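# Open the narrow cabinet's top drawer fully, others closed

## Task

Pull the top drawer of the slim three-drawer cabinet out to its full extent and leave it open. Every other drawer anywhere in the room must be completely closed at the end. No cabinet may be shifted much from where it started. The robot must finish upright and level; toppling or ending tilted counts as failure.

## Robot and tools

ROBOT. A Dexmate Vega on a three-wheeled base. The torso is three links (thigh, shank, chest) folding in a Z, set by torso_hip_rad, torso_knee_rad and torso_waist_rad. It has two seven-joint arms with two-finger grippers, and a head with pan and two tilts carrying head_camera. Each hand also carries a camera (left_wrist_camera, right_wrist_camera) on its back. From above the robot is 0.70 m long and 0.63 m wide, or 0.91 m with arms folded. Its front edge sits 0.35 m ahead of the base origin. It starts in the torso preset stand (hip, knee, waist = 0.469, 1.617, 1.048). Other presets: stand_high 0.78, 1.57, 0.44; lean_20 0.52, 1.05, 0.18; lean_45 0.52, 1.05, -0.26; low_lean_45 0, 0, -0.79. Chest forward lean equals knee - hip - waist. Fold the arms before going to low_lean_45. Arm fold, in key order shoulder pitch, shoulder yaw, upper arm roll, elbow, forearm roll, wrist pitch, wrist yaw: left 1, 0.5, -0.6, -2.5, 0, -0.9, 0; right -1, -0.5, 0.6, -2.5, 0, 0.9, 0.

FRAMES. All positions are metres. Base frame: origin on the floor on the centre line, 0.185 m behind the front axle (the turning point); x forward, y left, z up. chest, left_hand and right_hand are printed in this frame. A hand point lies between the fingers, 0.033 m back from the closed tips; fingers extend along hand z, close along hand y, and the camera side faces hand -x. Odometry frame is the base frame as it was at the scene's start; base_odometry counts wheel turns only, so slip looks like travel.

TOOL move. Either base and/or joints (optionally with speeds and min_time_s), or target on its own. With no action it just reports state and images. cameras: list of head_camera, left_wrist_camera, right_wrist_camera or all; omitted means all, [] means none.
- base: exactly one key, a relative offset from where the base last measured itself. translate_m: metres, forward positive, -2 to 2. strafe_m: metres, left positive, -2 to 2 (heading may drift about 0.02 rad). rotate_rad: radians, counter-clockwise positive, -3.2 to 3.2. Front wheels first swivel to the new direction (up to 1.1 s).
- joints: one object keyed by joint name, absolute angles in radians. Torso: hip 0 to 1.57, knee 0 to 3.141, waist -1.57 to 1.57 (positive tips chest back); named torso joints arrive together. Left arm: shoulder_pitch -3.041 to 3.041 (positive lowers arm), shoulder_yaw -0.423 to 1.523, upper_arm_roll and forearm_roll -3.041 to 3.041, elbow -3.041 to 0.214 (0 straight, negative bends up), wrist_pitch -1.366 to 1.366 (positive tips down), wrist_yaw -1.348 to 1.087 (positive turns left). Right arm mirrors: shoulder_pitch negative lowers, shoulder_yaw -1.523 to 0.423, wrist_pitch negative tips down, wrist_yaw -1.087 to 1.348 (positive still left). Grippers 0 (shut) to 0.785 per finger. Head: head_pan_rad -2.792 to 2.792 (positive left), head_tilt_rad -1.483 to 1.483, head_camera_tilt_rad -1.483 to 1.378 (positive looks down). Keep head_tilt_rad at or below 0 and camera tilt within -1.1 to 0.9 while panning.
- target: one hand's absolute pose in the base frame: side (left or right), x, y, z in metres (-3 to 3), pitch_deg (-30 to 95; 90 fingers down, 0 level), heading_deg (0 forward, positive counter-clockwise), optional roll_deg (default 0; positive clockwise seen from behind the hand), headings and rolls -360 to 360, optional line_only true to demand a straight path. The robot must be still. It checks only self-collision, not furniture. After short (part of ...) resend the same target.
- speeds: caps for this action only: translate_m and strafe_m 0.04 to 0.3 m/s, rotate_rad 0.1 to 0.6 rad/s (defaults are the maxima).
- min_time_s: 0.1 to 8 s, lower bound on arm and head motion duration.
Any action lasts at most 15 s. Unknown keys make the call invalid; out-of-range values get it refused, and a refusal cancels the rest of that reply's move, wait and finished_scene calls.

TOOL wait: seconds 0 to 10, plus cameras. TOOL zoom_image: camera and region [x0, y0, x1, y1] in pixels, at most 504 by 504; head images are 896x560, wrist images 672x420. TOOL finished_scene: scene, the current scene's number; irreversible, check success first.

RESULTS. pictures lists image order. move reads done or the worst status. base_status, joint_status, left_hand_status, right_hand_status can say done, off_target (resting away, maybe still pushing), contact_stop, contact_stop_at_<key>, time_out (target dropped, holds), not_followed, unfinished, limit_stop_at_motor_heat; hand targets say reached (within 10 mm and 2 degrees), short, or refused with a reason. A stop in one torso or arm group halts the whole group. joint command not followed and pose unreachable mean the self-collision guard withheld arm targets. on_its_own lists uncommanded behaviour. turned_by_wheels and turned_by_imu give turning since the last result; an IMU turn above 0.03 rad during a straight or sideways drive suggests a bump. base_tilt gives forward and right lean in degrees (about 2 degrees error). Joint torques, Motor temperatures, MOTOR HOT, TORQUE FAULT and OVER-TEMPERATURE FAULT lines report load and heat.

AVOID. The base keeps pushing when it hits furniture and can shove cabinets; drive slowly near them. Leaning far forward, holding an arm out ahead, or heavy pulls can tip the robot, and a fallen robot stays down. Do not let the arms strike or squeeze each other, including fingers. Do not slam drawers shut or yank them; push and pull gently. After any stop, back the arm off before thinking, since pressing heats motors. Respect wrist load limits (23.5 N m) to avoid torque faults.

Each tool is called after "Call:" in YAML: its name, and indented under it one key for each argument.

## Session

Call:
move:
  joints: {"head_pan_rad": 0.0, "head_camera_tilt_rad": 0.4}

Call:
move:
  joints: {"head_pan_rad": -1.2, "head_camera_tilt_rad": 0.3}
  cameras: ["head_camera"]

Call:
move:
  joints: {"head_pan_rad": -2.4, "head_camera_tilt_rad": 0.3}
  cameras: ["head_camera"]

Call:
move:
  joints: {"head_pan_rad": 1.2, "head_camera_tilt_rad": 0.3}
  cameras: ["head_camera"]

Call:
move:
  joints: {"head_pan_rad": 2.4, "head_camera_tilt_rad": 0.3}
  cameras: ["head_camera"]

Scene clock: 0.93 s.
Joint torques (N m): left_arm=[5.45 -1.51 -0.8 -2.18 -0.13 -2.05 0.11] | right_arm=[-5.03 -0.28 0.49 -3.3 0.17 2.9 -0.07]
Motor temperatures (°C): left_arm=[31 31 31 26 40 35 41] | right_arm=[29 27 32 31 36 36 33]
move: done
base_odometry: x=+0.000 y=+0.000 heading=+0.000
turned_by_wheels: +0.000
turned_by_imu: +0.000
base_tilt: forward=+0.0 right=+0.7
base_status: not commanded
joint_positions: torso_hip_rad=+0.469 torso_knee_rad=+1.617 torso_waist_rad=+1.048 left_shoulder_pitch_rad=+2.199 left_shoulder_yaw_rad=+0.008 left_upper_arm_roll_rad=-0.009 left_elbow_rad=-1.083 left_forearm_roll_rad=+0.016 left_wrist_pitch_rad=-0.484 left_wrist_yaw_rad=+0.004 left_gripper_rad=+0.005 right_shoulder_pitch_rad=-2.209 right_shoulder_yaw_rad=+0.017 right_upper_arm_roll_rad=-0.013 right_elbow_rad=-1.119 right_forearm_roll_rad=-0.015 right_wrist_pitch_rad=+0.484 right_wrist_yaw_rad=-0.019 right_gripper_rad=+0.005 head_pan_rad=+0.000 head_tilt_rad=+0.000 head_camera_tilt_rad=+0.400
joint_status: all done
chest: x=-0.0111 y=+0.0000 z=+1.4155 quat_wxyz=(+0.999, +0.000, +0.050, +0.000) (m; base frame)
left_hand: x=+0.1862 y=+0.2374 z=+0.5952 quat_wxyz=(+0.407, +0.009, +0.913, +0.007) pitch_deg=+41.9 heading_deg=+0.4 roll_deg=+1.6 back=up (m; base frame)
right_hand: x=+0.1977 y=-0.2171 z=+0.6067 quat_wxyz=(+0.419, +0.002, +0.908, +0.001) pitch_deg=+40.4 heading_deg=+0.0 roll_deg=+0.2 back=up (m; base frame)
pictures: head_camera, left_wrist_camera, right_wrist_camera

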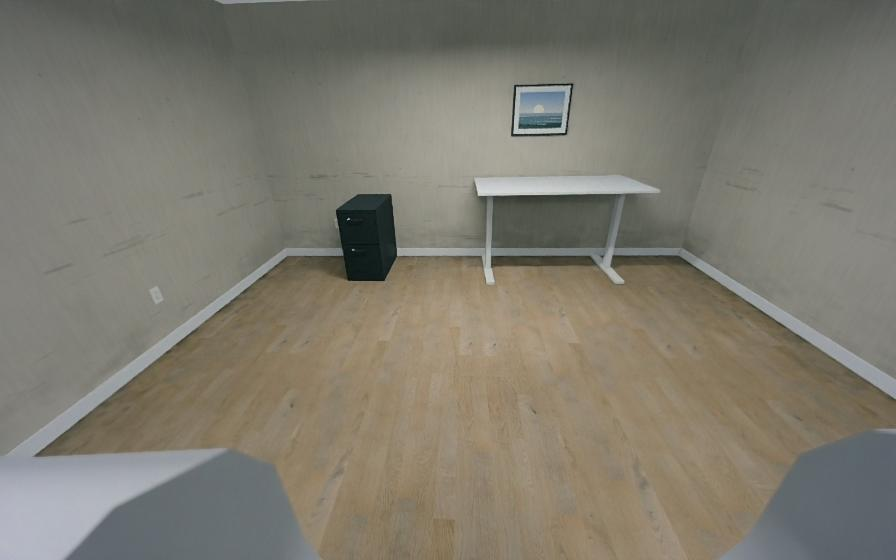

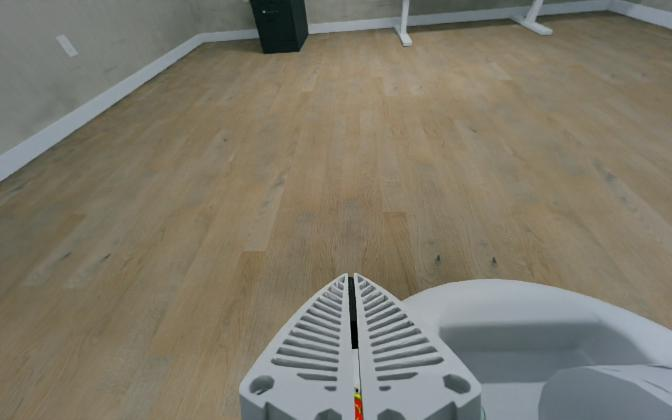

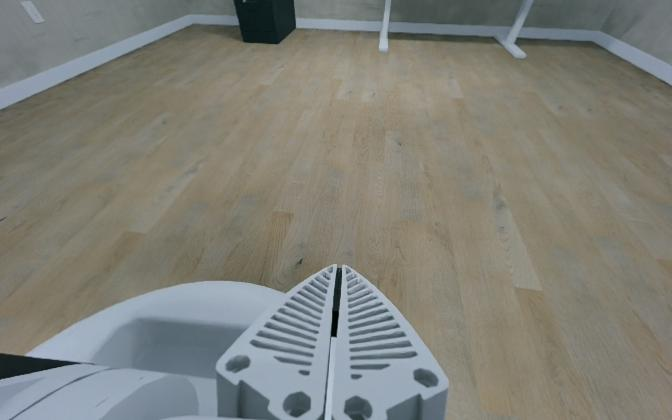

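Scene clock: 2.40 s.
Joint torques (N m): left_arm=[5.85 0.49 -1.17 -2.49 -0.1 -2.49 0.04] | right_arm=[-5.08 0 -0.03 -3.13 0.08 2.28 0.02]
Motor temperatures (°C): left_arm=[31 31 31 26 40 35 41] | right_arm=[29 27 32 31 36 36 33]
move: done
base_odometry: x=+0.000 y=+0.000 heading=+0.000
turned_by_wheels: +0.000
turned_by_imu: +0.000
base_tilt: forward=+0.1 right=+0.8
base_status: not commanded
joint_positions: torso_hip_rad=+0.469 torso_knee_rad=+1.617 torso_waist_rad=+1.048 left_shoulder_pitch_rad=+2.199 left_shoulder_yaw_rad=+0.008 left_upper_arm_roll_rad=-0.009 left_elbow_rad=-1.083 left_forearm_roll_rad=+0.016 left_wrist_pitch_rad=-0.484 left_wrist_yaw_rad=+0.004 left_gripper_rad=+0.005 right_shoulder_pitch_rad=-2.209 right_shoulder_yaw_rad=+0.017 right_upper_arm_roll_rad=-0.013 right_elbow_rad=-1.119 right_forearm_roll_rad=-0.015 right_wrist_pitch_rad=+0.484 right_wrist_yaw_rad=-0.019 right_gripper_rad=+0.005 head_pan_rad=-1.200 head_tilt_rad=+0.000 head_camera_tilt_rad=+0.300
joint_status: all done
chest: x=-0.0111 y=+0.0000 z=+1.4155 quat_wxyz=(+0.999, +0.000, +0.050, +0.000) (m; base frame)
left_hand: x=+0.1862 y=+0.2374 z=+0.5952 quat_wxyz=(+0.407, +0.009, +0.913, +0.007) pitch_deg=+41.9 heading_deg=+0.4 roll_deg=+1.6 back=up (m; base frame)
right_hand: x=+0.1977 y=-0.2171 z=+0.6067 quat_wxyz=(+0.419, +0.002, +0.908, +0.001) pitch_deg=+40.4 heading_deg=+0.0 roll_deg=+0.2 back=up (m; base frame)
pictures: head_camera

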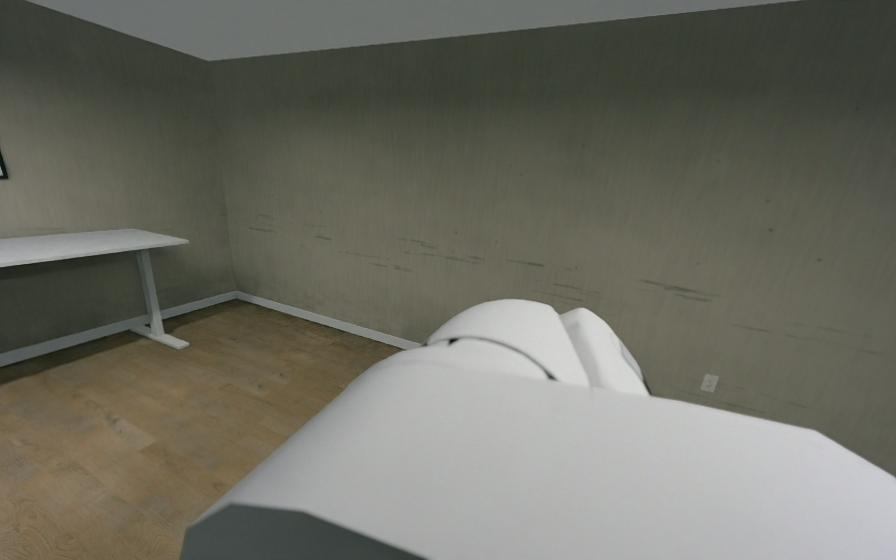

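Scene clock: 3.87 s.
Joint torques (N m): left_arm=[5.58 -0.8 -0.77 -2.99 -0.05 -2.11 -0.19] | right_arm=[-3.15 -1.52 0.1 -2.84 0.09 2.86 0]
Motor temperatures (°C): left_arm=[31 31 31 26 40 35 41] | right_arm=[29 27 32 31 36 36 33]
move: done
base_odometry: x=+0.000 y=+0.000 heading=+0.000
turned_by_wheels: +0.000
turned_by_imu: +0.000
base_tilt: forward=+0.1 right=+0.7
base_status: not commanded
joint_positions: torso_hip_rad=+0.469 torso_knee_rad=+1.617 torso_waist_rad=+1.048 left_shoulder_pitch_rad=+2.199 left_shoulder_yaw_rad=+0.008 left_upper_arm_roll_rad=-0.009 left_elbow_rad=-1.083 left_forearm_roll_rad=+0.016 left_wrist_pitch_rad=-0.484 left_wrist_yaw_rad=+0.004 left_gripper_rad=+0.005 right_shoulder_pitch_rad=-2.209 right_shoulder_yaw_rad=+0.017 right_upper_arm_roll_rad=-0.013 right_elbow_rad=-1.119 right_forearm_roll_rad=-0.015 right_wrist_pitch_rad=+0.484 right_wrist_yaw_rad=-0.019 right_gripper_rad=+0.005 head_pan_rad=-2.400 head_tilt_rad=+0.000 head_camera_tilt_rad=+0.300
joint_status: all done
chest: x=-0.0111 y=+0.0000 z=+1.4155 quat_wxyz=(+0.999, +0.000, +0.050, +0.000) (m; base frame)
left_hand: x=+0.1862 y=+0.2374 z=+0.5952 quat_wxyz=(+0.407, +0.009, +0.913, +0.007) pitch_deg=+41.9 heading_deg=+0.4 roll_deg=+1.6 back=up (m; base frame)
right_hand: x=+0.1977 y=-0.2171 z=+0.6067 quat_wxyz=(+0.419, +0.002, +0.908, +0.001) pitch_deg=+40.4 heading_deg=+0.0 roll_deg=+0.2 back=up (m; base frame)
pictures: head_camera

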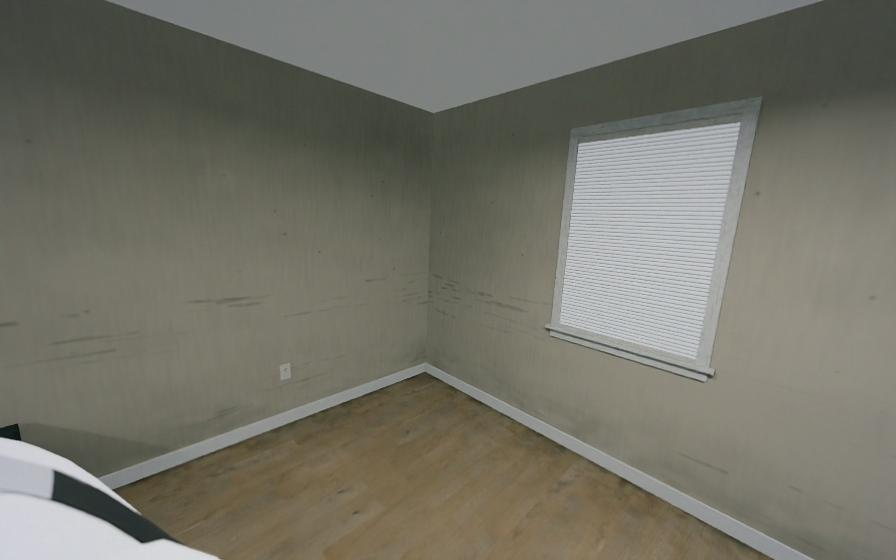

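Scene clock: 6.93 s.
Joint torques (N m): left_arm=[6.19 0.19 -0.49 -1.93 0.02 -1.79 0.14] | right_arm=[-3.77 -0.12 0.82 -2.78 0.11 3.3 -0.27]
Motor temperatures (°C): left_arm=[31 31 31 26 40 35 41] | right_arm=[29 27 32 31 36 36 33]
move: done
base_odometry: x=+0.000 y=+0.000 heading=+0.000
turned_by_wheels: +0.000
turned_by_imu: +0.000
base_tilt: forward=+0.0 right=+0.7
base_status: not commanded
joint_positions: torso_hip_rad=+0.469 torso_knee_rad=+1.617 torso_waist_rad=+1.048 left_shoulder_pitch_rad=+2.199 left_shoulder_yaw_rad=+0.008 left_upper_arm_roll_rad=-0.009 left_elbow_rad=-1.083 left_forearm_roll_rad=+0.016 left_wrist_pitch_rad=-0.484 left_wrist_yaw_rad=+0.004 left_gripper_rad=+0.005 right_shoulder_pitch_rad=-2.209 right_shoulder_yaw_rad=+0.017 right_upper_arm_roll_rad=-0.013 right_elbow_rad=-1.119 right_forearm_roll_rad=-0.015 right_wrist_pitch_rad=+0.484 right_wrist_yaw_rad=-0.019 right_gripper_rad=+0.005 head_pan_rad=+1.200 head_tilt_rad=+0.000 head_camera_tilt_rad=+0.300
joint_status: all done
chest: x=-0.0111 y=+0.0000 z=+1.4155 quat_wxyz=(+0.999, +0.000, +0.050, +0.000) (m; base frame)
left_hand: x=+0.1862 y=+0.2374 z=+0.5952 quat_wxyz=(+0.407, +0.009, +0.913, +0.007) pitch_deg=+41.9 heading_deg=+0.4 roll_deg=+1.6 back=up (m; base frame)
right_hand: x=+0.1977 y=-0.2171 z=+0.6067 quat_wxyz=(+0.419, +0.002, +0.908, +0.001) pitch_deg=+40.4 heading_deg=+0.0 roll_deg=+0.2 back=up (m; base frame)
pictures: head_camera

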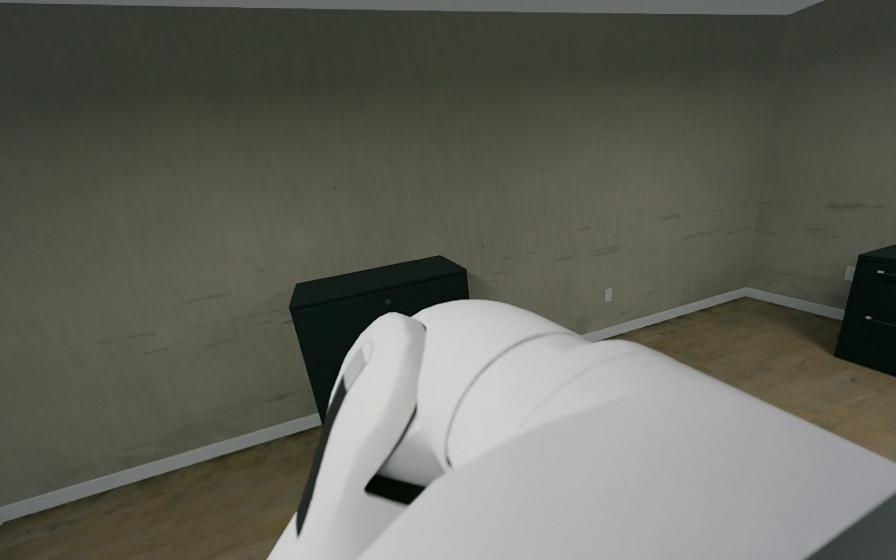

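Scene clock: 8.40 s.
Joint torques (N m): left_arm=[4.48 -0.52 -0.67 -3.52 0.1 -2.52 -0.22] | right_arm=[-3.56 -0.54 0.14 -2.91 0.07 2.39 -0.01]
Motor temperatures (°C): left_arm=[31 31 31 26 40 35 41] | right_arm=[29 27 32 31 36 36 33]
move: done
base_odometry: x=+0.000 y=+0.000 heading=+0.000
turned_by_wheels: +0.000
turned_by_imu: +0.000
base_tilt: forward=+0.1 right=+0.7
base_status: not commanded
joint_positions: torso_hip_rad=+0.469 torso_knee_rad=+1.617 torso_waist_rad=+1.048 left_shoulder_pitch_rad=+2.199 left_shoulder_yaw_rad=+0.008 left_upper_arm_roll_rad=-0.009 left_elbow_rad=-1.083 left_forearm_roll_rad=+0.016 left_wrist_pitch_rad=-0.484 left_wrist_yaw_rad=+0.004 left_gripper_rad=+0.005 right_shoulder_pitch_rad=-2.209 right_shoulder_yaw_rad=+0.017 right_upper_arm_roll_rad=-0.013 right_elbow_rad=-1.119 right_forearm_roll_rad=-0.015 right_wrist_pitch_rad=+0.484 right_wrist_yaw_rad=-0.019 right_gripper_rad=+0.005 head_pan_rad=+2.400 head_tilt_rad=+0.000 head_camera_tilt_rad=+0.300
joint_status: all done
chest: x=-0.0111 y=+0.0000 z=+1.4155 quat_wxyz=(+0.999, +0.000, +0.050, +0.000) (m; base frame)
left_hand: x=+0.1862 y=+0.2374 z=+0.5952 quat_wxyz=(+0.407, +0.009, +0.913, +0.007) pitch_deg=+41.9 heading_deg=+0.4 roll_deg=+1.6 back=up (m; base frame)
right_hand: x=+0.1977 y=-0.2171 z=+0.6067 quat_wxyz=(+0.419, +0.002, +0.908, +0.001) pitch_deg=+40.4 heading_deg=+0.0 roll_deg=+0.2 back=up (m; base frame)
pictures: head_camera

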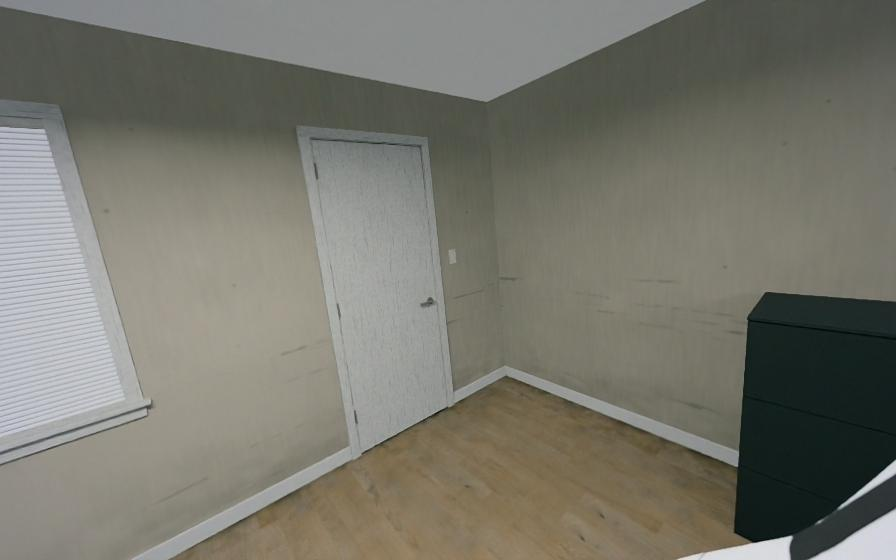

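Call:
move:
  joints: {"head_pan_rad": 0.2, "head_camera_tilt_rad": 0.4}
  cameras: ["head_camera"]

Call:
zoom_image:
  camera: "head_camera"
  region: [360, 160, 500, 310]

Call:
move:
  base: {"rotate_rad": -1.5}
  joints: {"head_pan_rad": 0, "head_camera_tilt_rad": 0.5}
  cameras: ["head_camera"]

Scene clock: 10.87 s.
Joint torques (N m): left_arm=[4.77 1.13 -0.92 -2.37 0.15 -1.99 -0.02] | right_arm=[-4.98 -0.1 0.16 -1.92 -0.04 2.14 0.12]
Motor temperatures (°C): left_arm=[31 31 31 26 40 35 41] | right_arm=[29 27 32 31 36 36 33]
move: done
base_odometry: x=+0.000 y=+0.000 heading=+0.000
turned_by_wheels: +0.000
turned_by_imu: +0.000
base_tilt: forward=+0.0 right=+0.8
base_status: not commanded
joint_positions: torso_hip_rad=+0.469 torso_knee_rad=+1.617 torso_waist_rad=+1.048 left_shoulder_pitch_rad=+2.199 left_shoulder_yaw_rad=+0.008 left_upper_arm_roll_rad=-0.009 left_elbow_rad=-1.083 left_forearm_roll_rad=+0.016 left_wrist_pitch_rad=-0.484 left_wrist_yaw_rad=+0.004 left_gripper_rad=+0.005 right_shoulder_pitch_rad=-2.209 right_shoulder_yaw_rad=+0.017 right_upper_arm_roll_rad=-0.013 right_elbow_rad=-1.119 right_forearm_roll_rad=-0.015 right_wrist_pitch_rad=+0.484 right_wrist_yaw_rad=-0.019 right_gripper_rad=+0.005 head_pan_rad=+0.200 head_tilt_rad=+0.000 head_camera_tilt_rad=+0.400
joint_status: all done
chest: x=-0.0111 y=+0.0000 z=+1.4155 quat_wxyz=(+0.999, +0.000, +0.050, +0.000) (m; base frame)
left_hand: x=+0.1862 y=+0.2374 z=+0.5952 quat_wxyz=(+0.407, +0.009, +0.913, +0.007) pitch_deg=+41.9 heading_deg=+0.4 roll_deg=+1.6 back=up (m; base frame)
right_hand: x=+0.1977 y=-0.2171 z=+0.6067 quat_wxyz=(+0.419, +0.002, +0.908, +0.001) pitch_deg=+40.4 heading_deg=+0.0 roll_deg=+0.2 back=up (m; base frame)
pictures: head_camera

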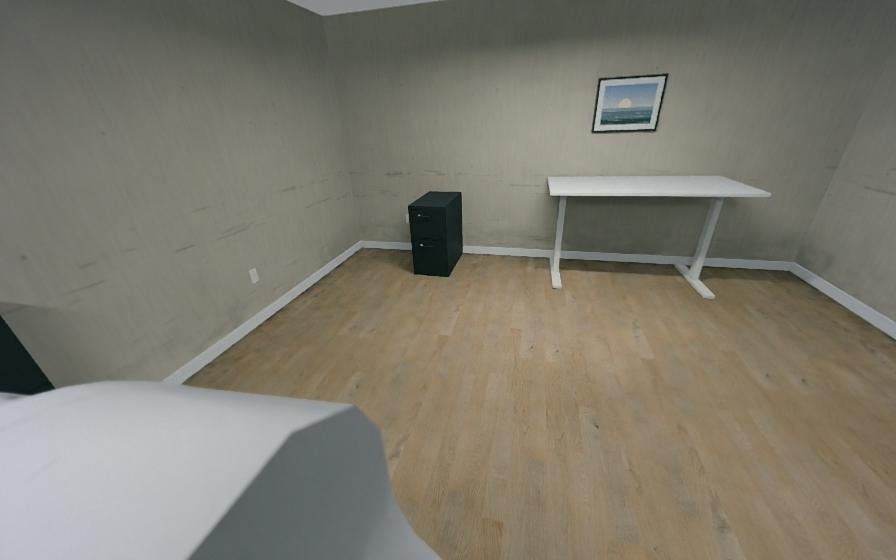

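Scaled by 3.360 from the camera's 896x560 image, which has a finer 960x600 frame.

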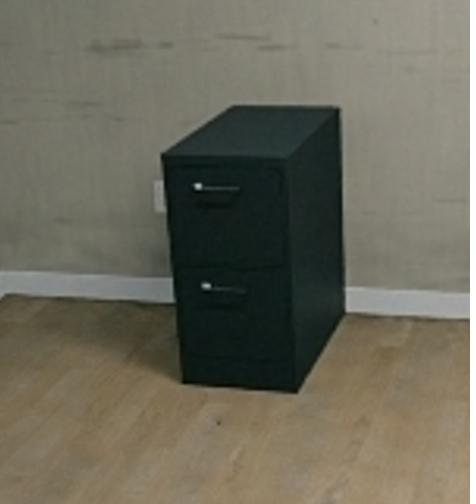

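Scene clock: 14.97 s.
Joint torques (N m): left_arm=[4.51 1.05 -0.54 -2.33 -0.03 -2.19 -0.04] | right_arm=[-4.92 -1.43 0.05 -2.46 0.13 1.88 -0.08]
Motor temperatures (°C): left_arm=[31 31 31 26 40 35 41] | right_arm=[29 27 32 31 36 36 33]
move: done
base_odometry: x=+0.002 y=+0.001 heading=-1.504
turned_by_wheels: -1.504
turned_by_imu: -1.496
base_tilt: forward=+0.0 right=+0.8
base_status: done
joint_positions: torso_hip_rad=+0.469 torso_knee_rad=+1.617 torso_waist_rad=+1.048 left_shoulder_pitch_rad=+2.199 left_shoulder_yaw_rad=+0.008 left_upper_arm_roll_rad=-0.009 left_elbow_rad=-1.083 left_forearm_roll_rad=+0.016 left_wrist_pitch_rad=-0.484 left_wrist_yaw_rad=+0.004 left_gripper_rad=+0.005 right_shoulder_pitch_rad=-2.209 right_shoulder_yaw_rad=+0.017 right_upper_arm_roll_rad=-0.013 right_elbow_rad=-1.119 right_forearm_roll_rad=-0.015 right_wrist_pitch_rad=+0.484 right_wrist_yaw_rad=-0.019 right_gripper_rad=+0.005 head_pan_rad=+0.000 head_tilt_rad=+0.000 head_camera_tilt_rad=+0.500
joint_status: all done
chest: x=-0.0111 y=+0.0000 z=+1.4155 quat_wxyz=(+0.999, +0.000, +0.050, +0.000) (m; base frame)
left_hand: x=+0.1862 y=+0.2374 z=+0.5952 quat_wxyz=(+0.407, +0.009, +0.913, +0.007) pitch_deg=+41.9 heading_deg=+0.4 roll_deg=+1.6 back=up (m; base frame)
right_hand: x=+0.1977 y=-0.2171 z=+0.6067 quat_wxyz=(+0.419, +0.002, +0.908, +0.001) pitch_deg=+40.4 heading_deg=+0.0 roll_deg=+0.2 back=up (m; base frame)
pictures: head_camera

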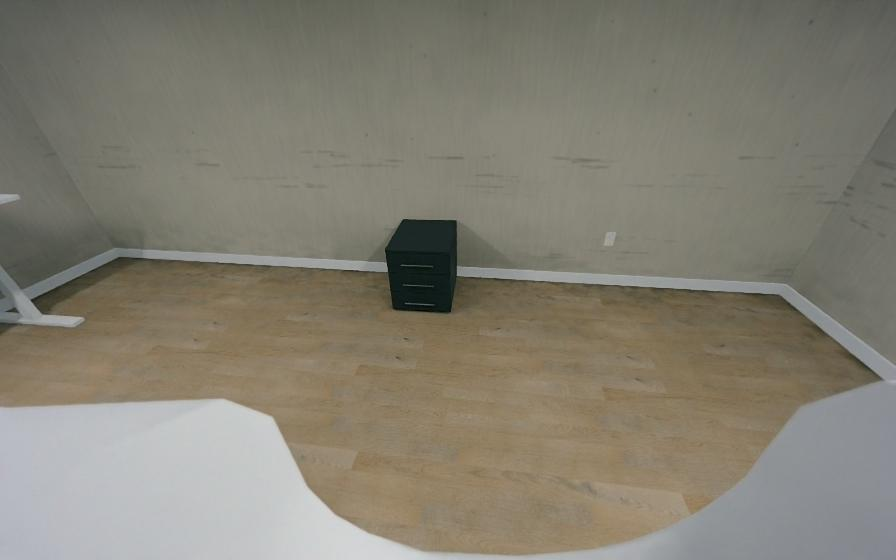

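Call:
zoom_image:
  camera: "head_camera"
  region: [340, 180, 500, 340]

Call:
move:
  joints: {"head_pan_rad": 2.79, "head_camera_tilt_rad": 0.3}
  cameras: ["head_camera"]

Scaled by 3.150 from the camera's 896x560 image, which has a finer 960x600 frame.

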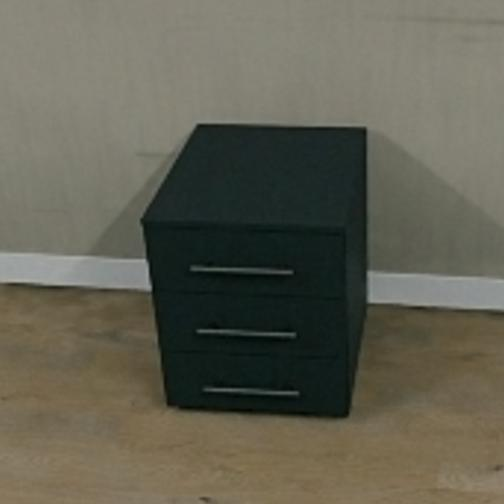

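Scene clock: 17.77 s.
Joint torques (N m): left_arm=[5.55 -0.69 -0.97 -2.66 -0.14 -1.88 -0.16] | right_arm=[-4.69 -1.26 -0.24 -2.05 0.04 2.91 0.21]
Motor temperatures (°C): left_arm=[31 31 31 26 40 35 41] | right_arm=[29 27 32 31 36 36 33]
move: done
base_odometry: x=+0.002 y=+0.001 heading=-1.504
turned_by_wheels: +0.000
turned_by_imu: +0.000
base_tilt: forward=+0.1 right=+0.7
base_status: not commanded
joint_positions: torso_hip_rad=+0.469 torso_knee_rad=+1.617 torso_waist_rad=+1.048 left_shoulder_pitch_rad=+2.199 left_shoulder_yaw_rad=+0.008 left_upper_arm_roll_rad=-0.009 left_elbow_rad=-1.083 left_forearm_roll_rad=+0.016 left_wrist_pitch_rad=-0.484 left_wrist_yaw_rad=+0.004 left_gripper_rad=+0.005 right_shoulder_pitch_rad=-2.209 right_shoulder_yaw_rad=+0.017 right_upper_arm_roll_rad=-0.013 right_elbow_rad=-1.119 right_forearm_roll_rad=-0.015 right_wrist_pitch_rad=+0.484 right_wrist_yaw_rad=-0.019 right_gripper_rad=+0.005 head_pan_rad=+2.790 head_tilt_rad=+0.000 head_camera_tilt_rad=+0.300
joint_status: all done
chest: x=-0.0111 y=+0.0000 z=+1.4155 quat_wxyz=(+0.999, +0.000, +0.050, +0.000) (m; base frame)
left_hand: x=+0.1862 y=+0.2374 z=+0.5952 quat_wxyz=(+0.407, +0.009, +0.913, +0.007) pitch_deg=+41.9 heading_deg=+0.4 roll_deg=+1.6 back=up (m; base frame)
right_hand: x=+0.1977 y=-0.2171 z=+0.6067 quat_wxyz=(+0.419, +0.002, +0.908, +0.001) pitch_deg=+40.4 heading_deg=+0.0 roll_deg=+0.2 back=up (m; base frame)
pictures: head_camera

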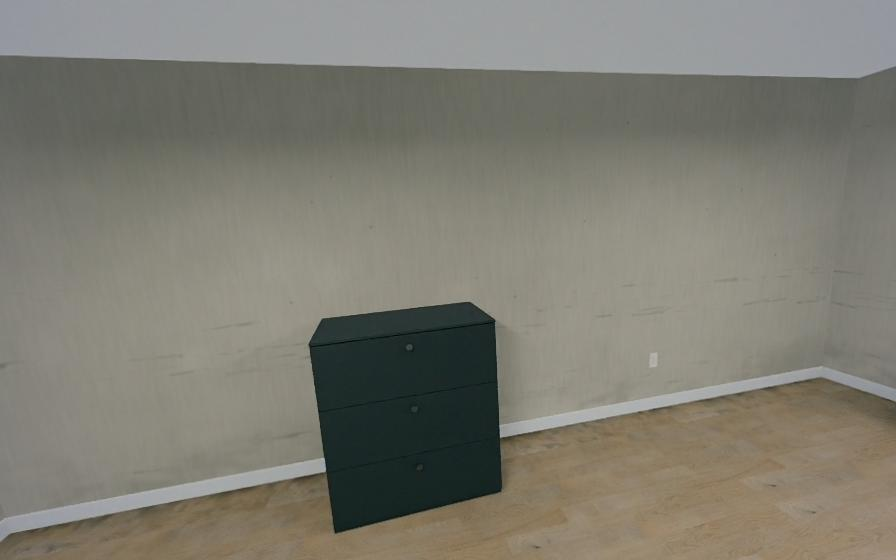

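Call:
move:
  base: {"rotate_rad": -0.088}
  joints: {"head_pan_rad": 0, "head_camera_tilt_rad": 0.5}
  cameras: ["head_camera"]

Call:
move:
  base: {"strafe_m": 0.15}
  cameras: []

Call:
move:
  base: {"translate_m": 0.6}
  cameras: ["head_camera"]

Call:
zoom_image:
  camera: "head_camera"
  region: [320, 220, 520, 420]

Scene clock: 20.97 s.
Joint torques (N m): left_arm=[4.71 0.58 -1.03 -2.43 0.07 -2.56 0.11] | right_arm=[-3.17 -1.88 0.36 -3.08 -0.02 2.74 -0.01]
Motor temperatures (°C): left_arm=[31 31 31 26 40 35 41] | right_arm=[29 27 32 31 36 36 33]
move: done
base_odometry: x=+0.002 y=+0.001 heading=-1.592
turned_by_wheels: -0.088
turned_by_imu: -0.087
base_tilt: forward=+0.1 right=+0.7
base_status: done
joint_positions: torso_hip_rad=+0.469 torso_knee_rad=+1.617 torso_waist_rad=+1.048 left_shoulder_pitch_rad=+2.199 left_shoulder_yaw_rad=+0.008 left_upper_arm_roll_rad=-0.009 left_elbow_rad=-1.083 left_forearm_roll_rad=+0.016 left_wrist_pitch_rad=-0.484 left_wrist_yaw_rad=+0.004 left_gripper_rad=+0.005 right_shoulder_pitch_rad=-2.209 right_shoulder_yaw_rad=+0.017 right_upper_arm_roll_rad=-0.013 right_elbow_rad=-1.119 right_forearm_roll_rad=-0.015 right_wrist_pitch_rad=+0.484 right_wrist_yaw_rad=-0.019 right_gripper_rad=+0.005 head_pan_rad=+0.000 head_tilt_rad=+0.000 head_camera_tilt_rad=+0.500
joint_status: all done
chest: x=-0.0111 y=+0.0000 z=+1.4155 quat_wxyz=(+0.999, +0.000, +0.050, +0.000) (m; base frame)
left_hand: x=+0.1862 y=+0.2374 z=+0.5952 quat_wxyz=(+0.407, +0.009, +0.913, +0.007) pitch_deg=+41.9 heading_deg=+0.4 roll_deg=+1.6 back=up (m; base frame)
right_hand: x=+0.1977 y=-0.2171 z=+0.6067 quat_wxyz=(+0.419, +0.002, +0.908, +0.001) pitch_deg=+40.4 heading_deg=+0.0 roll_deg=+0.2 back=up (m; base frame)
pictures: head_camera

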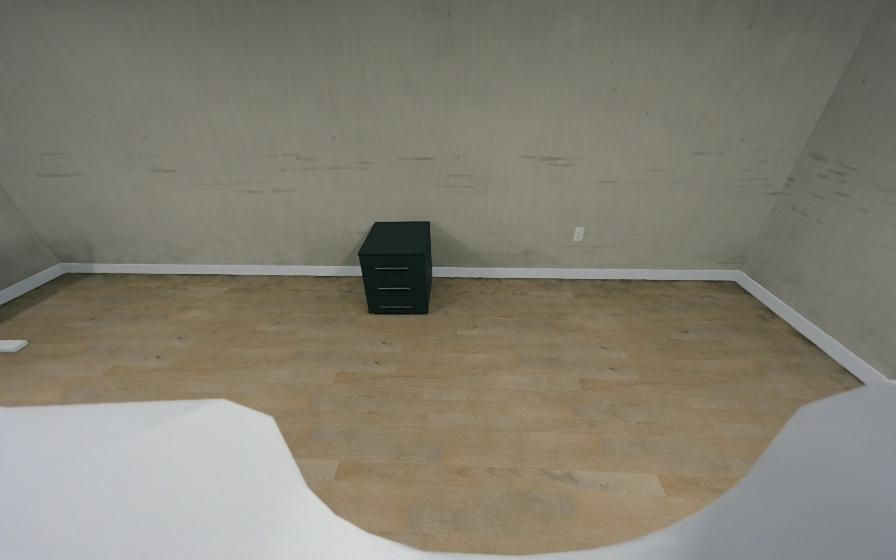

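Scene clock: 23.93 s.
Joint torques (N m): left_arm=[5.22 0.05 -0.8 -2.55 0.19 -2.91 0.05] | right_arm=[-4.94 -0.49 0.66 -2.69 0.12 2.61 -0.14]
Motor temperatures (°C): left_arm=[31 31 31 26 40 35 41] | right_arm=[29 27 32 31 36 36 33]
move: done
base_odometry: x=+0.151 y=-0.002 heading=-1.589
turned_by_wheels: +0.004
turned_by_imu: +0.002
base_tilt: forward=+0.0 right=+0.7
base_status: done
joint_positions: torso_hip_rad=+0.469 torso_knee_rad=+1.617 torso_waist_rad=+1.048 left_shoulder_pitch_rad=+2.199 left_shoulder_yaw_rad=+0.008 left_upper_arm_roll_rad=-0.009 left_elbow_rad=-1.083 left_forearm_roll_rad=+0.016 left_wrist_pitch_rad=-0.484 left_wrist_yaw_rad=+0.004 left_gripper_rad=+0.005 right_shoulder_pitch_rad=-2.209 right_shoulder_yaw_rad=+0.017 right_upper_arm_roll_rad=-0.013 right_elbow_rad=-1.119 right_forearm_roll_rad=-0.015 right_wrist_pitch_rad=+0.484 right_wrist_yaw_rad=-0.019 right_gripper_rad=+0.005 head_pan_rad=+0.000 head_tilt_rad=+0.000 head_camera_tilt_rad=+0.500
joint_status: not commanded
chest: x=-0.0111 y=+0.0000 z=+1.4155 quat_wxyz=(+0.999, +0.000, +0.050, +0.000) (m; base frame)
left_hand: x=+0.1862 y=+0.2374 z=+0.5952 quat_wxyz=(+0.407, +0.009, +0.913, +0.007) pitch_deg=+41.9 heading_deg=+0.4 roll_deg=+1.6 back=up (m; base frame)
right_hand: x=+0.1977 y=-0.2171 z=+0.6067 quat_wxyz=(+0.419, +0.002, +0.908, +0.001) pitch_deg=+40.4 heading_deg=+0.0 roll_deg=+0.2 back=up (m; base frame)
pictures: none
No camera images: "cameras" was empty.

Scene clock: 28.10 s.
Joint torques (N m): left_arm=[5.49 0.93 -1.12 -3.17 -0.28 -2.07 0.01] | right_arm=[-4.18 -0.58 0.13 -2.77 0.11 2.32 0.21]
Motor temperatures (°C): left_arm=[31 31 31 26 40 35 41] | right_arm=[29 27 32 31 36 36 33]
move: done
base_odometry: x=+0.141 y=-0.602 heading=-1.589
turned_by_wheels: -0.001
turned_by_imu: -0.002
base_tilt: forward=+0.0 right=+0.7
base_status: done
joint_positions: torso_hip_rad=+0.469 torso_knee_rad=+1.617 torso_waist_rad=+1.048 left_shoulder_pitch_rad=+2.199 left_shoulder_yaw_rad=+0.008 left_upper_arm_roll_rad=-0.009 left_elbow_rad=-1.083 left_forearm_roll_rad=+0.016 left_wrist_pitch_rad=-0.484 left_wrist_yaw_rad=+0.004 left_gripper_rad=+0.005 right_shoulder_pitch_rad=-2.209 right_shoulder_yaw_rad=+0.017 right_upper_arm_roll_rad=-0.013 right_elbow_rad=-1.119 right_forearm_roll_rad=-0.015 right_wrist_pitch_rad=+0.484 right_wrist_yaw_rad=-0.019 right_gripper_rad=+0.005 head_pan_rad=+0.000 head_tilt_rad=+0.000 head_camera_tilt_rad=+0.500
joint_status: not commanded
chest: x=-0.0111 y=+0.0000 z=+1.4155 quat_wxyz=(+0.999, +0.000, +0.050, +0.000) (m; base frame)
left_hand: x=+0.1862 y=+0.2374 z=+0.5952 quat_wxyz=(+0.407, +0.009, +0.913, +0.007) pitch_deg=+41.9 heading_deg=+0.4 roll_deg=+1.6 back=up (m; base frame)
right_hand: x=+0.1977 y=-0.2171 z=+0.6067 quat_wxyz=(+0.419, +0.002, +0.908, +0.001) pitch_deg=+40.4 heading_deg=+0.0 roll_deg=+0.2 back=up (m; base frame)
pictures: head_camera

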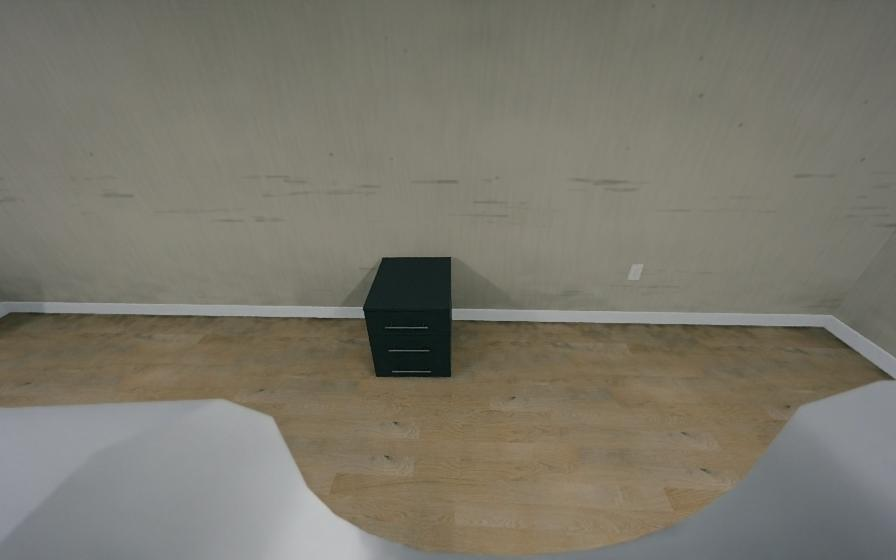

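Scaled by 2.520 from the camera's 896x560 image, which has a finer 960x600 frame.

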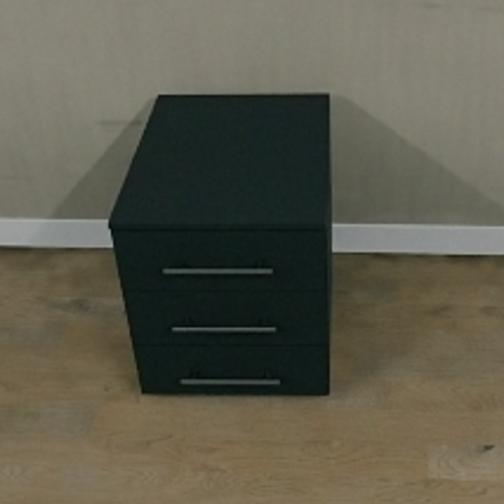

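Call:
move:
  joints: {"left_shoulder_pitch_rad": 1.0, "left_shoulder_yaw_rad": 0.5, "left_upper_arm_roll_rad": -0.6, "left_elbow_rad": -2.5, "left_forearm_roll_rad": 0, "left_wrist_pitch_rad": -0.9, "left_wrist_yaw_rad": 0, "right_shoulder_pitch_rad": -1.0, "right_shoulder_yaw_rad": -0.5, "right_upper_arm_roll_rad": 0.6, "right_elbow_rad": -2.5, "right_forearm_roll_rad": 0, "right_wrist_pitch_rad": 0.9, "right_wrist_yaw_rad": 0}
  cameras: []

Call:
move:
  joints: {"torso_hip_rad": 0.2, "torso_knee_rad": 0.9, "torso_waist_rad": 0.4}
  cameras: []

Call:
move:
  joints: {"torso_hip_rad": 0.0, "torso_knee_rad": 0.4, "torso_waist_rad": -0.2, "head_camera_tilt_rad": 0.3}
  cameras: ["head_camera"]

Call:
move:
  target: {"side": "left", "x": 0.6, "y": 0.25, "z": 0.8, "pitch_deg": 20, "heading_deg": 0, "roll_deg": 0}
  cameras: ["left_wrist_camera"]

Call:
move:
  target: {"side": "left", "x": 0.56, "y": 0.22, "z": 0.44, "pitch_deg": 20, "heading_deg": 0, "roll_deg": 90}
  cameras: ["left_wrist_camera", "head_camera"]

Scene clock: 34.73 s.
Joint torques (N m): left_arm=[-16.97 8.31 -4.54 0.81 -0.49 1.94 -0.01] | right_arm=[21.92 -8.24 5.69 -0.46 0.52 -2.34 0.09]
Motor temperatures (°C): left_arm=[31 31 31 26 40 35 41] | right_arm=[30 27 32 31 36 36 33]
move: done
base_odometry: x=+0.141 y=-0.602 heading=-1.589
turned_by_wheels: +0.000
turned_by_imu: +0.000
base_tilt: forward=+0.1 right=+0.8
base_status: not commanded
joint_positions: torso_hip_rad=+0.469 torso_knee_rad=+1.617 torso_waist_rad=+1.048 left_shoulder_pitch_rad=+1.004 left_shoulder_yaw_rad=+0.498 left_upper_arm_roll_rad=-0.598 left_elbow_rad=-2.496 left_forearm_roll_rad=+0.000 left_wrist_pitch_rad=-0.899 left_wrist_yaw_rad=+0.000 left_gripper_rad=+0.005 right_shoulder_pitch_rad=-1.003 right_shoulder_yaw_rad=-0.499 right_upper_arm_roll_rad=+0.598 right_elbow_rad=-2.497 right_forearm_roll_rad=+0.000 right_wrist_pitch_rad=+0.899 right_wrist_yaw_rad=+0.000 right_gripper_rad=+0.005 head_pan_rad=+0.000 head_tilt_rad=+0.000 head_camera_tilt_rad=+0.500
joint_status: all done
chest: x=-0.0111 y=+0.0000 z=+1.4155 quat_wxyz=(+0.999, +0.000, +0.050, +0.000) (m; base frame)
left_hand: x=-0.0208 y=+0.1550 z=+1.7184 quat_wxyz=(+0.841, +0.204, -0.394, +0.309) pitch_deg=-37.3 heading_deg=-132.5 roll_deg=-7.2 back=down (m; base frame)
right_hand: x=-0.0215 y=-0.1548 z=+1.7180 quat_wxyz=(+0.841, -0.204, -0.395, -0.309) pitch_deg=-37.2 heading_deg=+132.5 roll_deg=+7.1 back=down (m; base frame)
pictures: none
No camera images: "cameras" was empty.

Scene clock: 38.67 s.
Joint torques (N m): left_arm=[-16.74 9.2 -5.99 1.62 -0.87 1.73 0.02] | right_arm=[21.55 -8.35 6.51 -0.78 0.68 -1.43 -0.34]
Motor temperatures (°C): left_arm=[31 31 31 26 40 35 41] | right_arm=[30 27 32 31 36 36 33]
move: done
base_odometry: x=+0.141 y=-0.602 heading=-1.589
turned_by_wheels: +0.000
turned_by_imu: +0.000
base_tilt: forward=+0.1 right=+0.7
base_status: not commanded
joint_positions: torso_hip_rad=+0.200 torso_knee_rad=+0.900 torso_waist_rad=+0.400 left_shoulder_pitch_rad=+1.000 left_shoulder_yaw_rad=+0.500 left_upper_arm_roll_rad=-0.600 left_elbow_rad=-2.500 left_forearm_roll_rad=+0.000 left_wrist_pitch_rad=-0.900 left_wrist_yaw_rad=+0.000 left_gripper_rad=+0.005 right_shoulder_pitch_rad=-1.000 right_shoulder_yaw_rad=-0.500 right_upper_arm_roll_rad=+0.600 right_elbow_rad=-2.500 right_forearm_roll_rad=+0.000 right_wrist_pitch_rad=+0.900 right_wrist_yaw_rad=+0.000 right_gripper_rad=+0.005 head_pan_rad=+0.000 head_tilt_rad=+0.000 head_camera_tilt_rad=+0.500
joint_status: all done
chest: x=-0.0366 y=+0.0000 z=+1.2419 quat_wxyz=(+0.989, +0.000, +0.149, +0.000) (m; base frame)
left_hand: x=+0.0108 y=+0.1533 z=+1.5396 quat_wxyz=(+0.874, +0.235, -0.313, +0.288) pitch_deg=-44.0 heading_deg=-124.9 roll_deg=-18.7 back=down (m; base frame)
right_hand: x=+0.0108 y=-0.1534 z=+1.5397 quat_wxyz=(+0.874, -0.235, -0.312, -0.288) pitch_deg=-44.0 heading_deg=+124.9 roll_deg=+18.7 back=down (m; base frame)
pictures: none
No camera images: "cameras" was empty.

Scene clock: 42.17 s.
Joint torques (N m): left_arm=[-12.58 8.54 -6.47 -1.16 -0.79 1.28 0.31] | right_arm=[17.22 -7.98 7.5 -2.02 1.03 -1.83 -0.71]
Motor temperatures (°C): left_arm=[31 31 31 26 40 35 41] | right_arm=[30 27 32 31 36 36 33]
move: done
base_odometry: x=+0.141 y=-0.602 heading=-1.589
turned_by_wheels: +0.000
turned_by_imu: +0.000
base_tilt: forward=+0.1 right=+0.8
base_status: not commanded
joint_positions: torso_hip_rad=+0.001 torso_knee_rad=+0.400 torso_waist_rad=-0.200 left_shoulder_pitch_rad=+1.000 left_shoulder_yaw_rad=+0.500 left_upper_arm_roll_rad=-0.600 left_elbow_rad=-2.500 left_forearm_roll_rad=+0.000 left_wrist_pitch_rad=-0.900 left_wrist_yaw_rad=+0.000 left_gripper_rad=+0.005 right_shoulder_pitch_rad=-1.000 right_shoulder_yaw_rad=-0.500 right_upper_arm_roll_rad=+0.600 right_elbow_rad=-2.500 right_forearm_roll_rad=+0.000 right_wrist_pitch_rad=+0.900 right_wrist_yaw_rad=+0.000 right_gripper_rad=+0.005 head_pan_rad=+0.000 head_tilt_rad=+0.000 head_camera_tilt_rad=+0.300
joint_status: all done
chest: x=+0.0262 y=+0.0000 z=+1.0345 quat_wxyz=(+0.955, +0.000, +0.295, +0.000) (m; base frame)
left_hand: x=+0.1593 y=+0.1532 z=+1.3050 quat_wxyz=(+0.911, +0.275, -0.179, +0.249) pitch_deg=-51.7 heading_deg=-107.7 roll_deg=-41.7 back=down (m; base frame)
right_hand: x=+0.1593 y=-0.1534 z=+1.3051 quat_wxyz=(+0.911, -0.275, -0.179, -0.249) pitch_deg=-51.7 heading_deg=+107.7 roll_deg=+41.7 back=down (m; base frame)
pictures: head_camera

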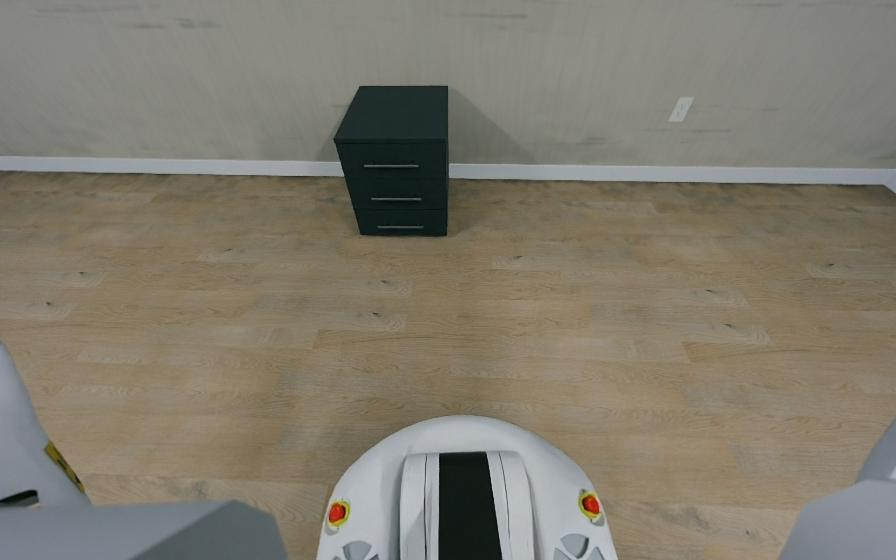

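Scene clock: 48.57 s.
Joint torques (N m): left_arm=[-7.23 9.69 -8.88 -4.03 1.28 -1.22 0.17] | right_arm=[17.95 -6.55 7.36 -1.65 0.98 -1.55 -0.9]
Motor temperatures (°C): left_arm=[31 31 31 26 40 35 41] | right_arm=[30 27 32 31 36 36 33]
move: done
base_odometry: x=+0.141 y=-0.602 heading=-1.589
turned_by_wheels: +0.000
turned_by_imu: +0.000
base_tilt: forward=+0.0 right=+0.8
base_status: not commanded
joint_positions: torso_hip_rad=+0.001 torso_knee_rad=+0.400 torso_waist_rad=-0.200 left_shoulder_pitch_rad=+1.267 left_shoulder_yaw_rad=+1.201 left_upper_arm_roll_rad=-0.130 left_elbow_rad=-2.588 left_forearm_roll_rad=-1.521 left_wrist_pitch_rad=+0.404 left_wrist_yaw_rad=+0.991 left_gripper_rad=+0.005 right_shoulder_pitch_rad=-1.000 right_shoulder_yaw_rad=-0.500 right_upper_arm_roll_rad=+0.600 right_elbow_rad=-2.500 right_forearm_roll_rad=+0.000 right_wrist_pitch_rad=+0.900 right_wrist_yaw_rad=+0.000 right_gripper_rad=+0.005 head_pan_rad=+0.000 head_tilt_rad=+0.000 head_camera_tilt_rad=+0.300
joint_status: not commanded
chest: x=+0.0262 y=+0.0000 z=+1.0345 quat_wxyz=(+0.955, +0.000, +0.295, +0.000) (m; base frame)
left_hand: x=+0.6011 y=+0.2501 z=+0.8026 quat_wxyz=(+0.576, -0.001, +0.817, -0.001) pitch_deg=+19.6 heading_deg=+0.0 roll_deg=-0.2 back=up (m; base frame)
left_hand_status: reached (checked arc [a long move; over the whole arc the hand travels 0.98 m to end 0.68 m from its start, up to 0.27 m off the straight line; left_forearm_roll_rad turns most, 1.52 rad; on the way or at its end the hand turns up to 136 deg from its attitude at the start], planned for 5.1 s): 3 mm and 0.4 deg off.
right_hand: x=+0.1593 y=-0.1534 z=+1.3051 quat_wxyz=(+0.911, -0.275, -0.179, -0.249) pitch_deg=-51.7 heading_deg=+107.7 roll_deg=+41.7 back=down (m; base frame)
pictures: left_wrist_camera

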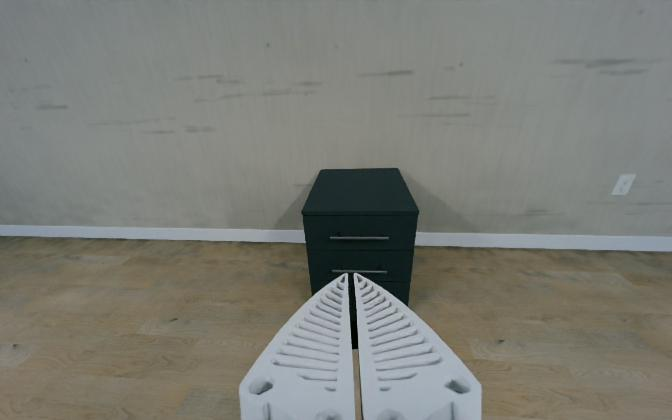

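Scene clock: 54.17 s.
Joint torques (N m): left_arm=[-12.29 -2.5 -6.47 -5.39 0.83 -0.09 -1.59] | right_arm=[17.89 -6.98 7.51 -0.45 1.06 -1.53 -0.93]
Motor temperatures (°C): left_arm=[31 31 31 26 40 35 41] | right_arm=[30 27 32 31 36 36 33]
move: done
base_odometry: x=+0.141 y=-0.602 heading=-1.589
turned_by_wheels: +0.000
turned_by_imu: +0.000
base_tilt: forward=+0.0 right=+0.8
base_status: not commanded
joint_positions: torso_hip_rad=+0.001 torso_knee_rad=+0.400 torso_waist_rad=-0.200 left_shoulder_pitch_rad=+1.403 left_shoulder_yaw_rad=+0.257 left_upper_arm_roll_rad=+0.263 left_elbow_rad=-1.659 left_forearm_roll_rad=-1.808 left_wrist_pitch_rad=-0.276 left_wrist_yaw_rad=-0.061 left_gripper_rad=+0.005 right_shoulder_pitch_rad=-1.000 right_shoulder_yaw_rad=-0.500 right_upper_arm_roll_rad=+0.600 right_elbow_rad=-2.500 right_forearm_roll_rad=+0.000 right_wrist_pitch_rad=+0.900 right_wrist_yaw_rad=+0.000 right_gripper_rad=+0.005 head_pan_rad=+0.000 head_tilt_rad=+0.000 head_camera_tilt_rad=+0.300
joint_status: not commanded
chest: x=+0.0262 y=+0.0000 z=+1.0345 quat_wxyz=(+0.955, +0.000, +0.295, +0.000) (m; base frame)
left_hand: x=+0.5599 y=+0.2199 z=+0.4406 quat_wxyz=(+0.406, -0.578, +0.581, -0.405) pitch_deg=+20.0 heading_deg=+0.0 roll_deg=-89.8 (m; base frame)
left_hand_status: reached (straight line, planned for 4.3 s): 1 mm and 0.3 deg off.
right_hand: x=+0.1593 y=-0.1534 z=+1.3051 quat_wxyz=(+0.911, -0.275, -0.179, -0.249) pitch_deg=-51.7 heading_deg=+107.7 roll_deg=+41.7 back=down (m; base frame)
pictures: head_camera, left_wrist_camera

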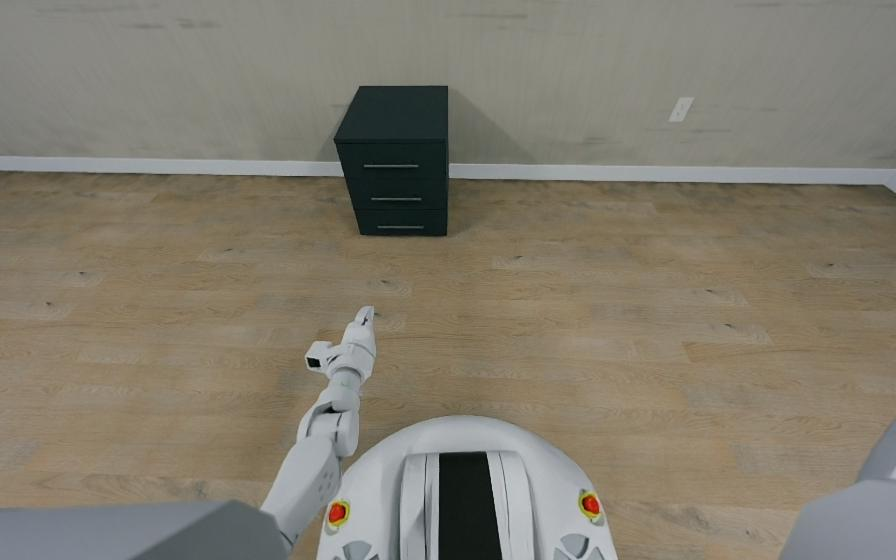

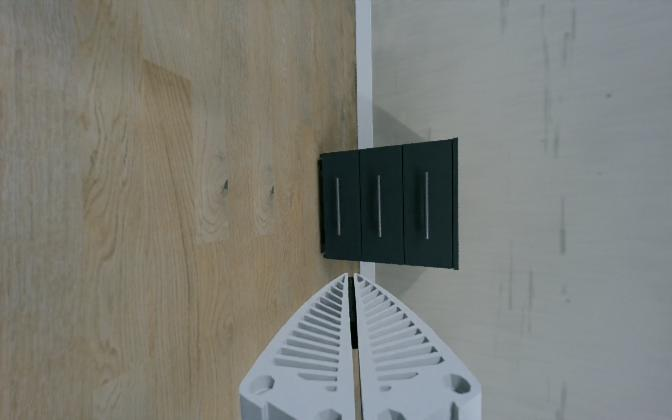

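Call:
move:
  base: {"translate_m": 0.5}
  joints: {"left_gripper_rad": 0.22}
  speeds: {"translate_m": 0.15}
  cameras: ["head_camera", "left_wrist_camera"]

Call:
zoom_image:
  camera: "head_camera"
  region: [280, 150, 480, 350]

Call:
zoom_image:
  camera: "left_wrist_camera"
  region: [240, 80, 500, 420]

Scene clock: 59.00 s.
Joint torques (N m): left_arm=[-10.58 -1.3 -6.25 -6.32 1.23 -0.14 -1.59] | right_arm=[17.46 -7.68 7.38 -2 0.96 -2 -0.81]
Motor temperatures (°C): left_arm=[31 31 31 26 40 35 41] | right_arm=[30 27 32 31 36 36 33]
move: done
base_odometry: x=+0.132 y=-1.102 heading=-1.590
turned_by_wheels: -0.001
turned_by_imu: -0.002
base_tilt: forward=+0.1 right=+0.8
base_status: done
joint_positions: torso_hip_rad=+0.001 torso_knee_rad=+0.400 torso_waist_rad=-0.200 left_shoulder_pitch_rad=+1.402 left_shoulder_yaw_rad=+0.255 left_upper_arm_roll_rad=+0.262 left_elbow_rad=-1.655 left_forearm_roll_rad=-1.812 left_wrist_pitch_rad=-0.275 left_wrist_yaw_rad=-0.064 left_gripper_rad=+0.220 right_shoulder_pitch_rad=-1.000 right_shoulder_yaw_rad=-0.500 right_upper_arm_roll_rad=+0.600 right_elbow_rad=-2.500 right_forearm_roll_rad=+0.000 right_wrist_pitch_rad=+0.900 right_wrist_yaw_rad=+0.000 right_gripper_rad=+0.005 head_pan_rad=+0.000 head_tilt_rad=+0.000 head_camera_tilt_rad=+0.300
joint_status: all done
chest: x=+0.0263 y=+0.0000 z=+1.0345 quat_wxyz=(+0.955, +0.000, +0.295, +0.000) (m; base frame)
left_hand: x=+0.5598 y=+0.2199 z=+0.4397 quat_wxyz=(+0.405, -0.579, +0.579, -0.405) pitch_deg=+20.0 heading_deg=+0.0 roll_deg=-90.0 (m; base frame)
right_hand: x=+0.1594 y=-0.1534 z=+1.3051 quat_wxyz=(+0.911, -0.275, -0.179, -0.249) pitch_deg=-51.7 heading_deg=+107.7 roll_deg=+41.7 back=down (m; base frame)
pictures: head_camera, left_wrist_camera

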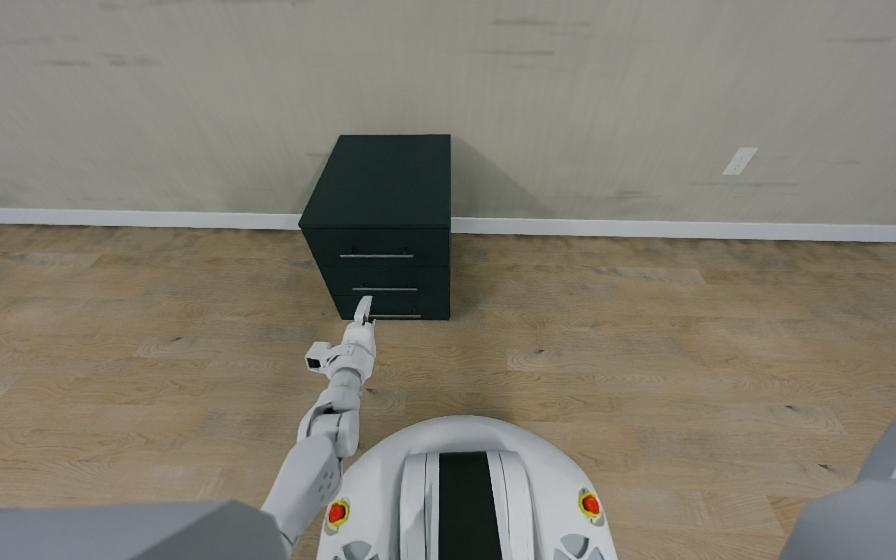

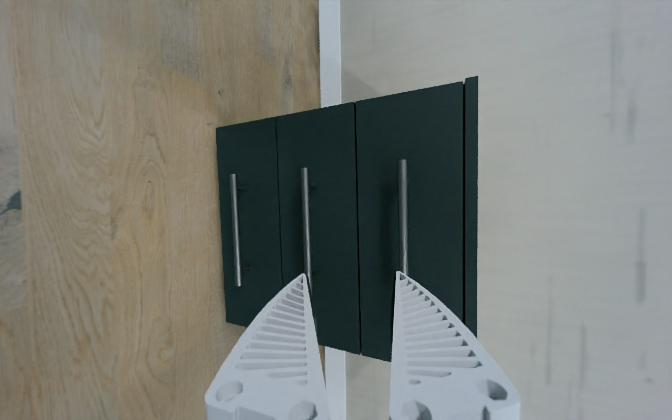

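Scaled by 2.520 from the camera's 896x560 image, which has a finer 960x600 frame.

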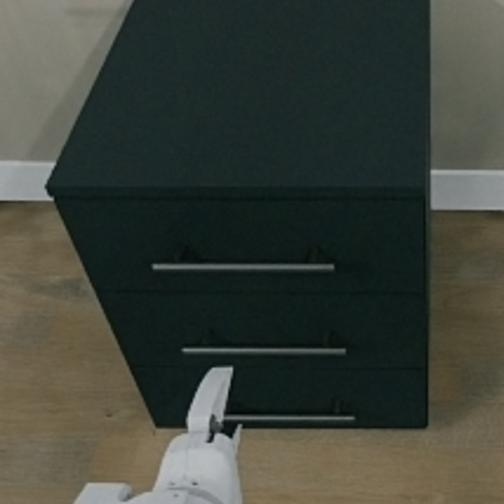

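Scaled by 1.482 from the camera's 672x420 image, which has a finer 960x600 frame.

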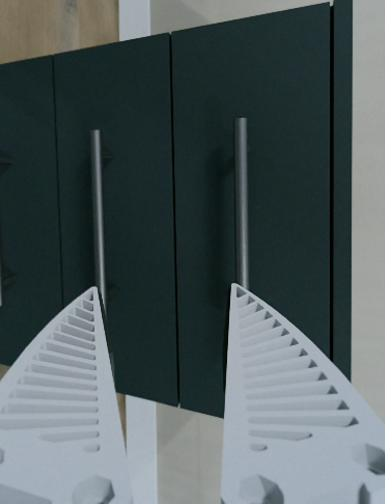

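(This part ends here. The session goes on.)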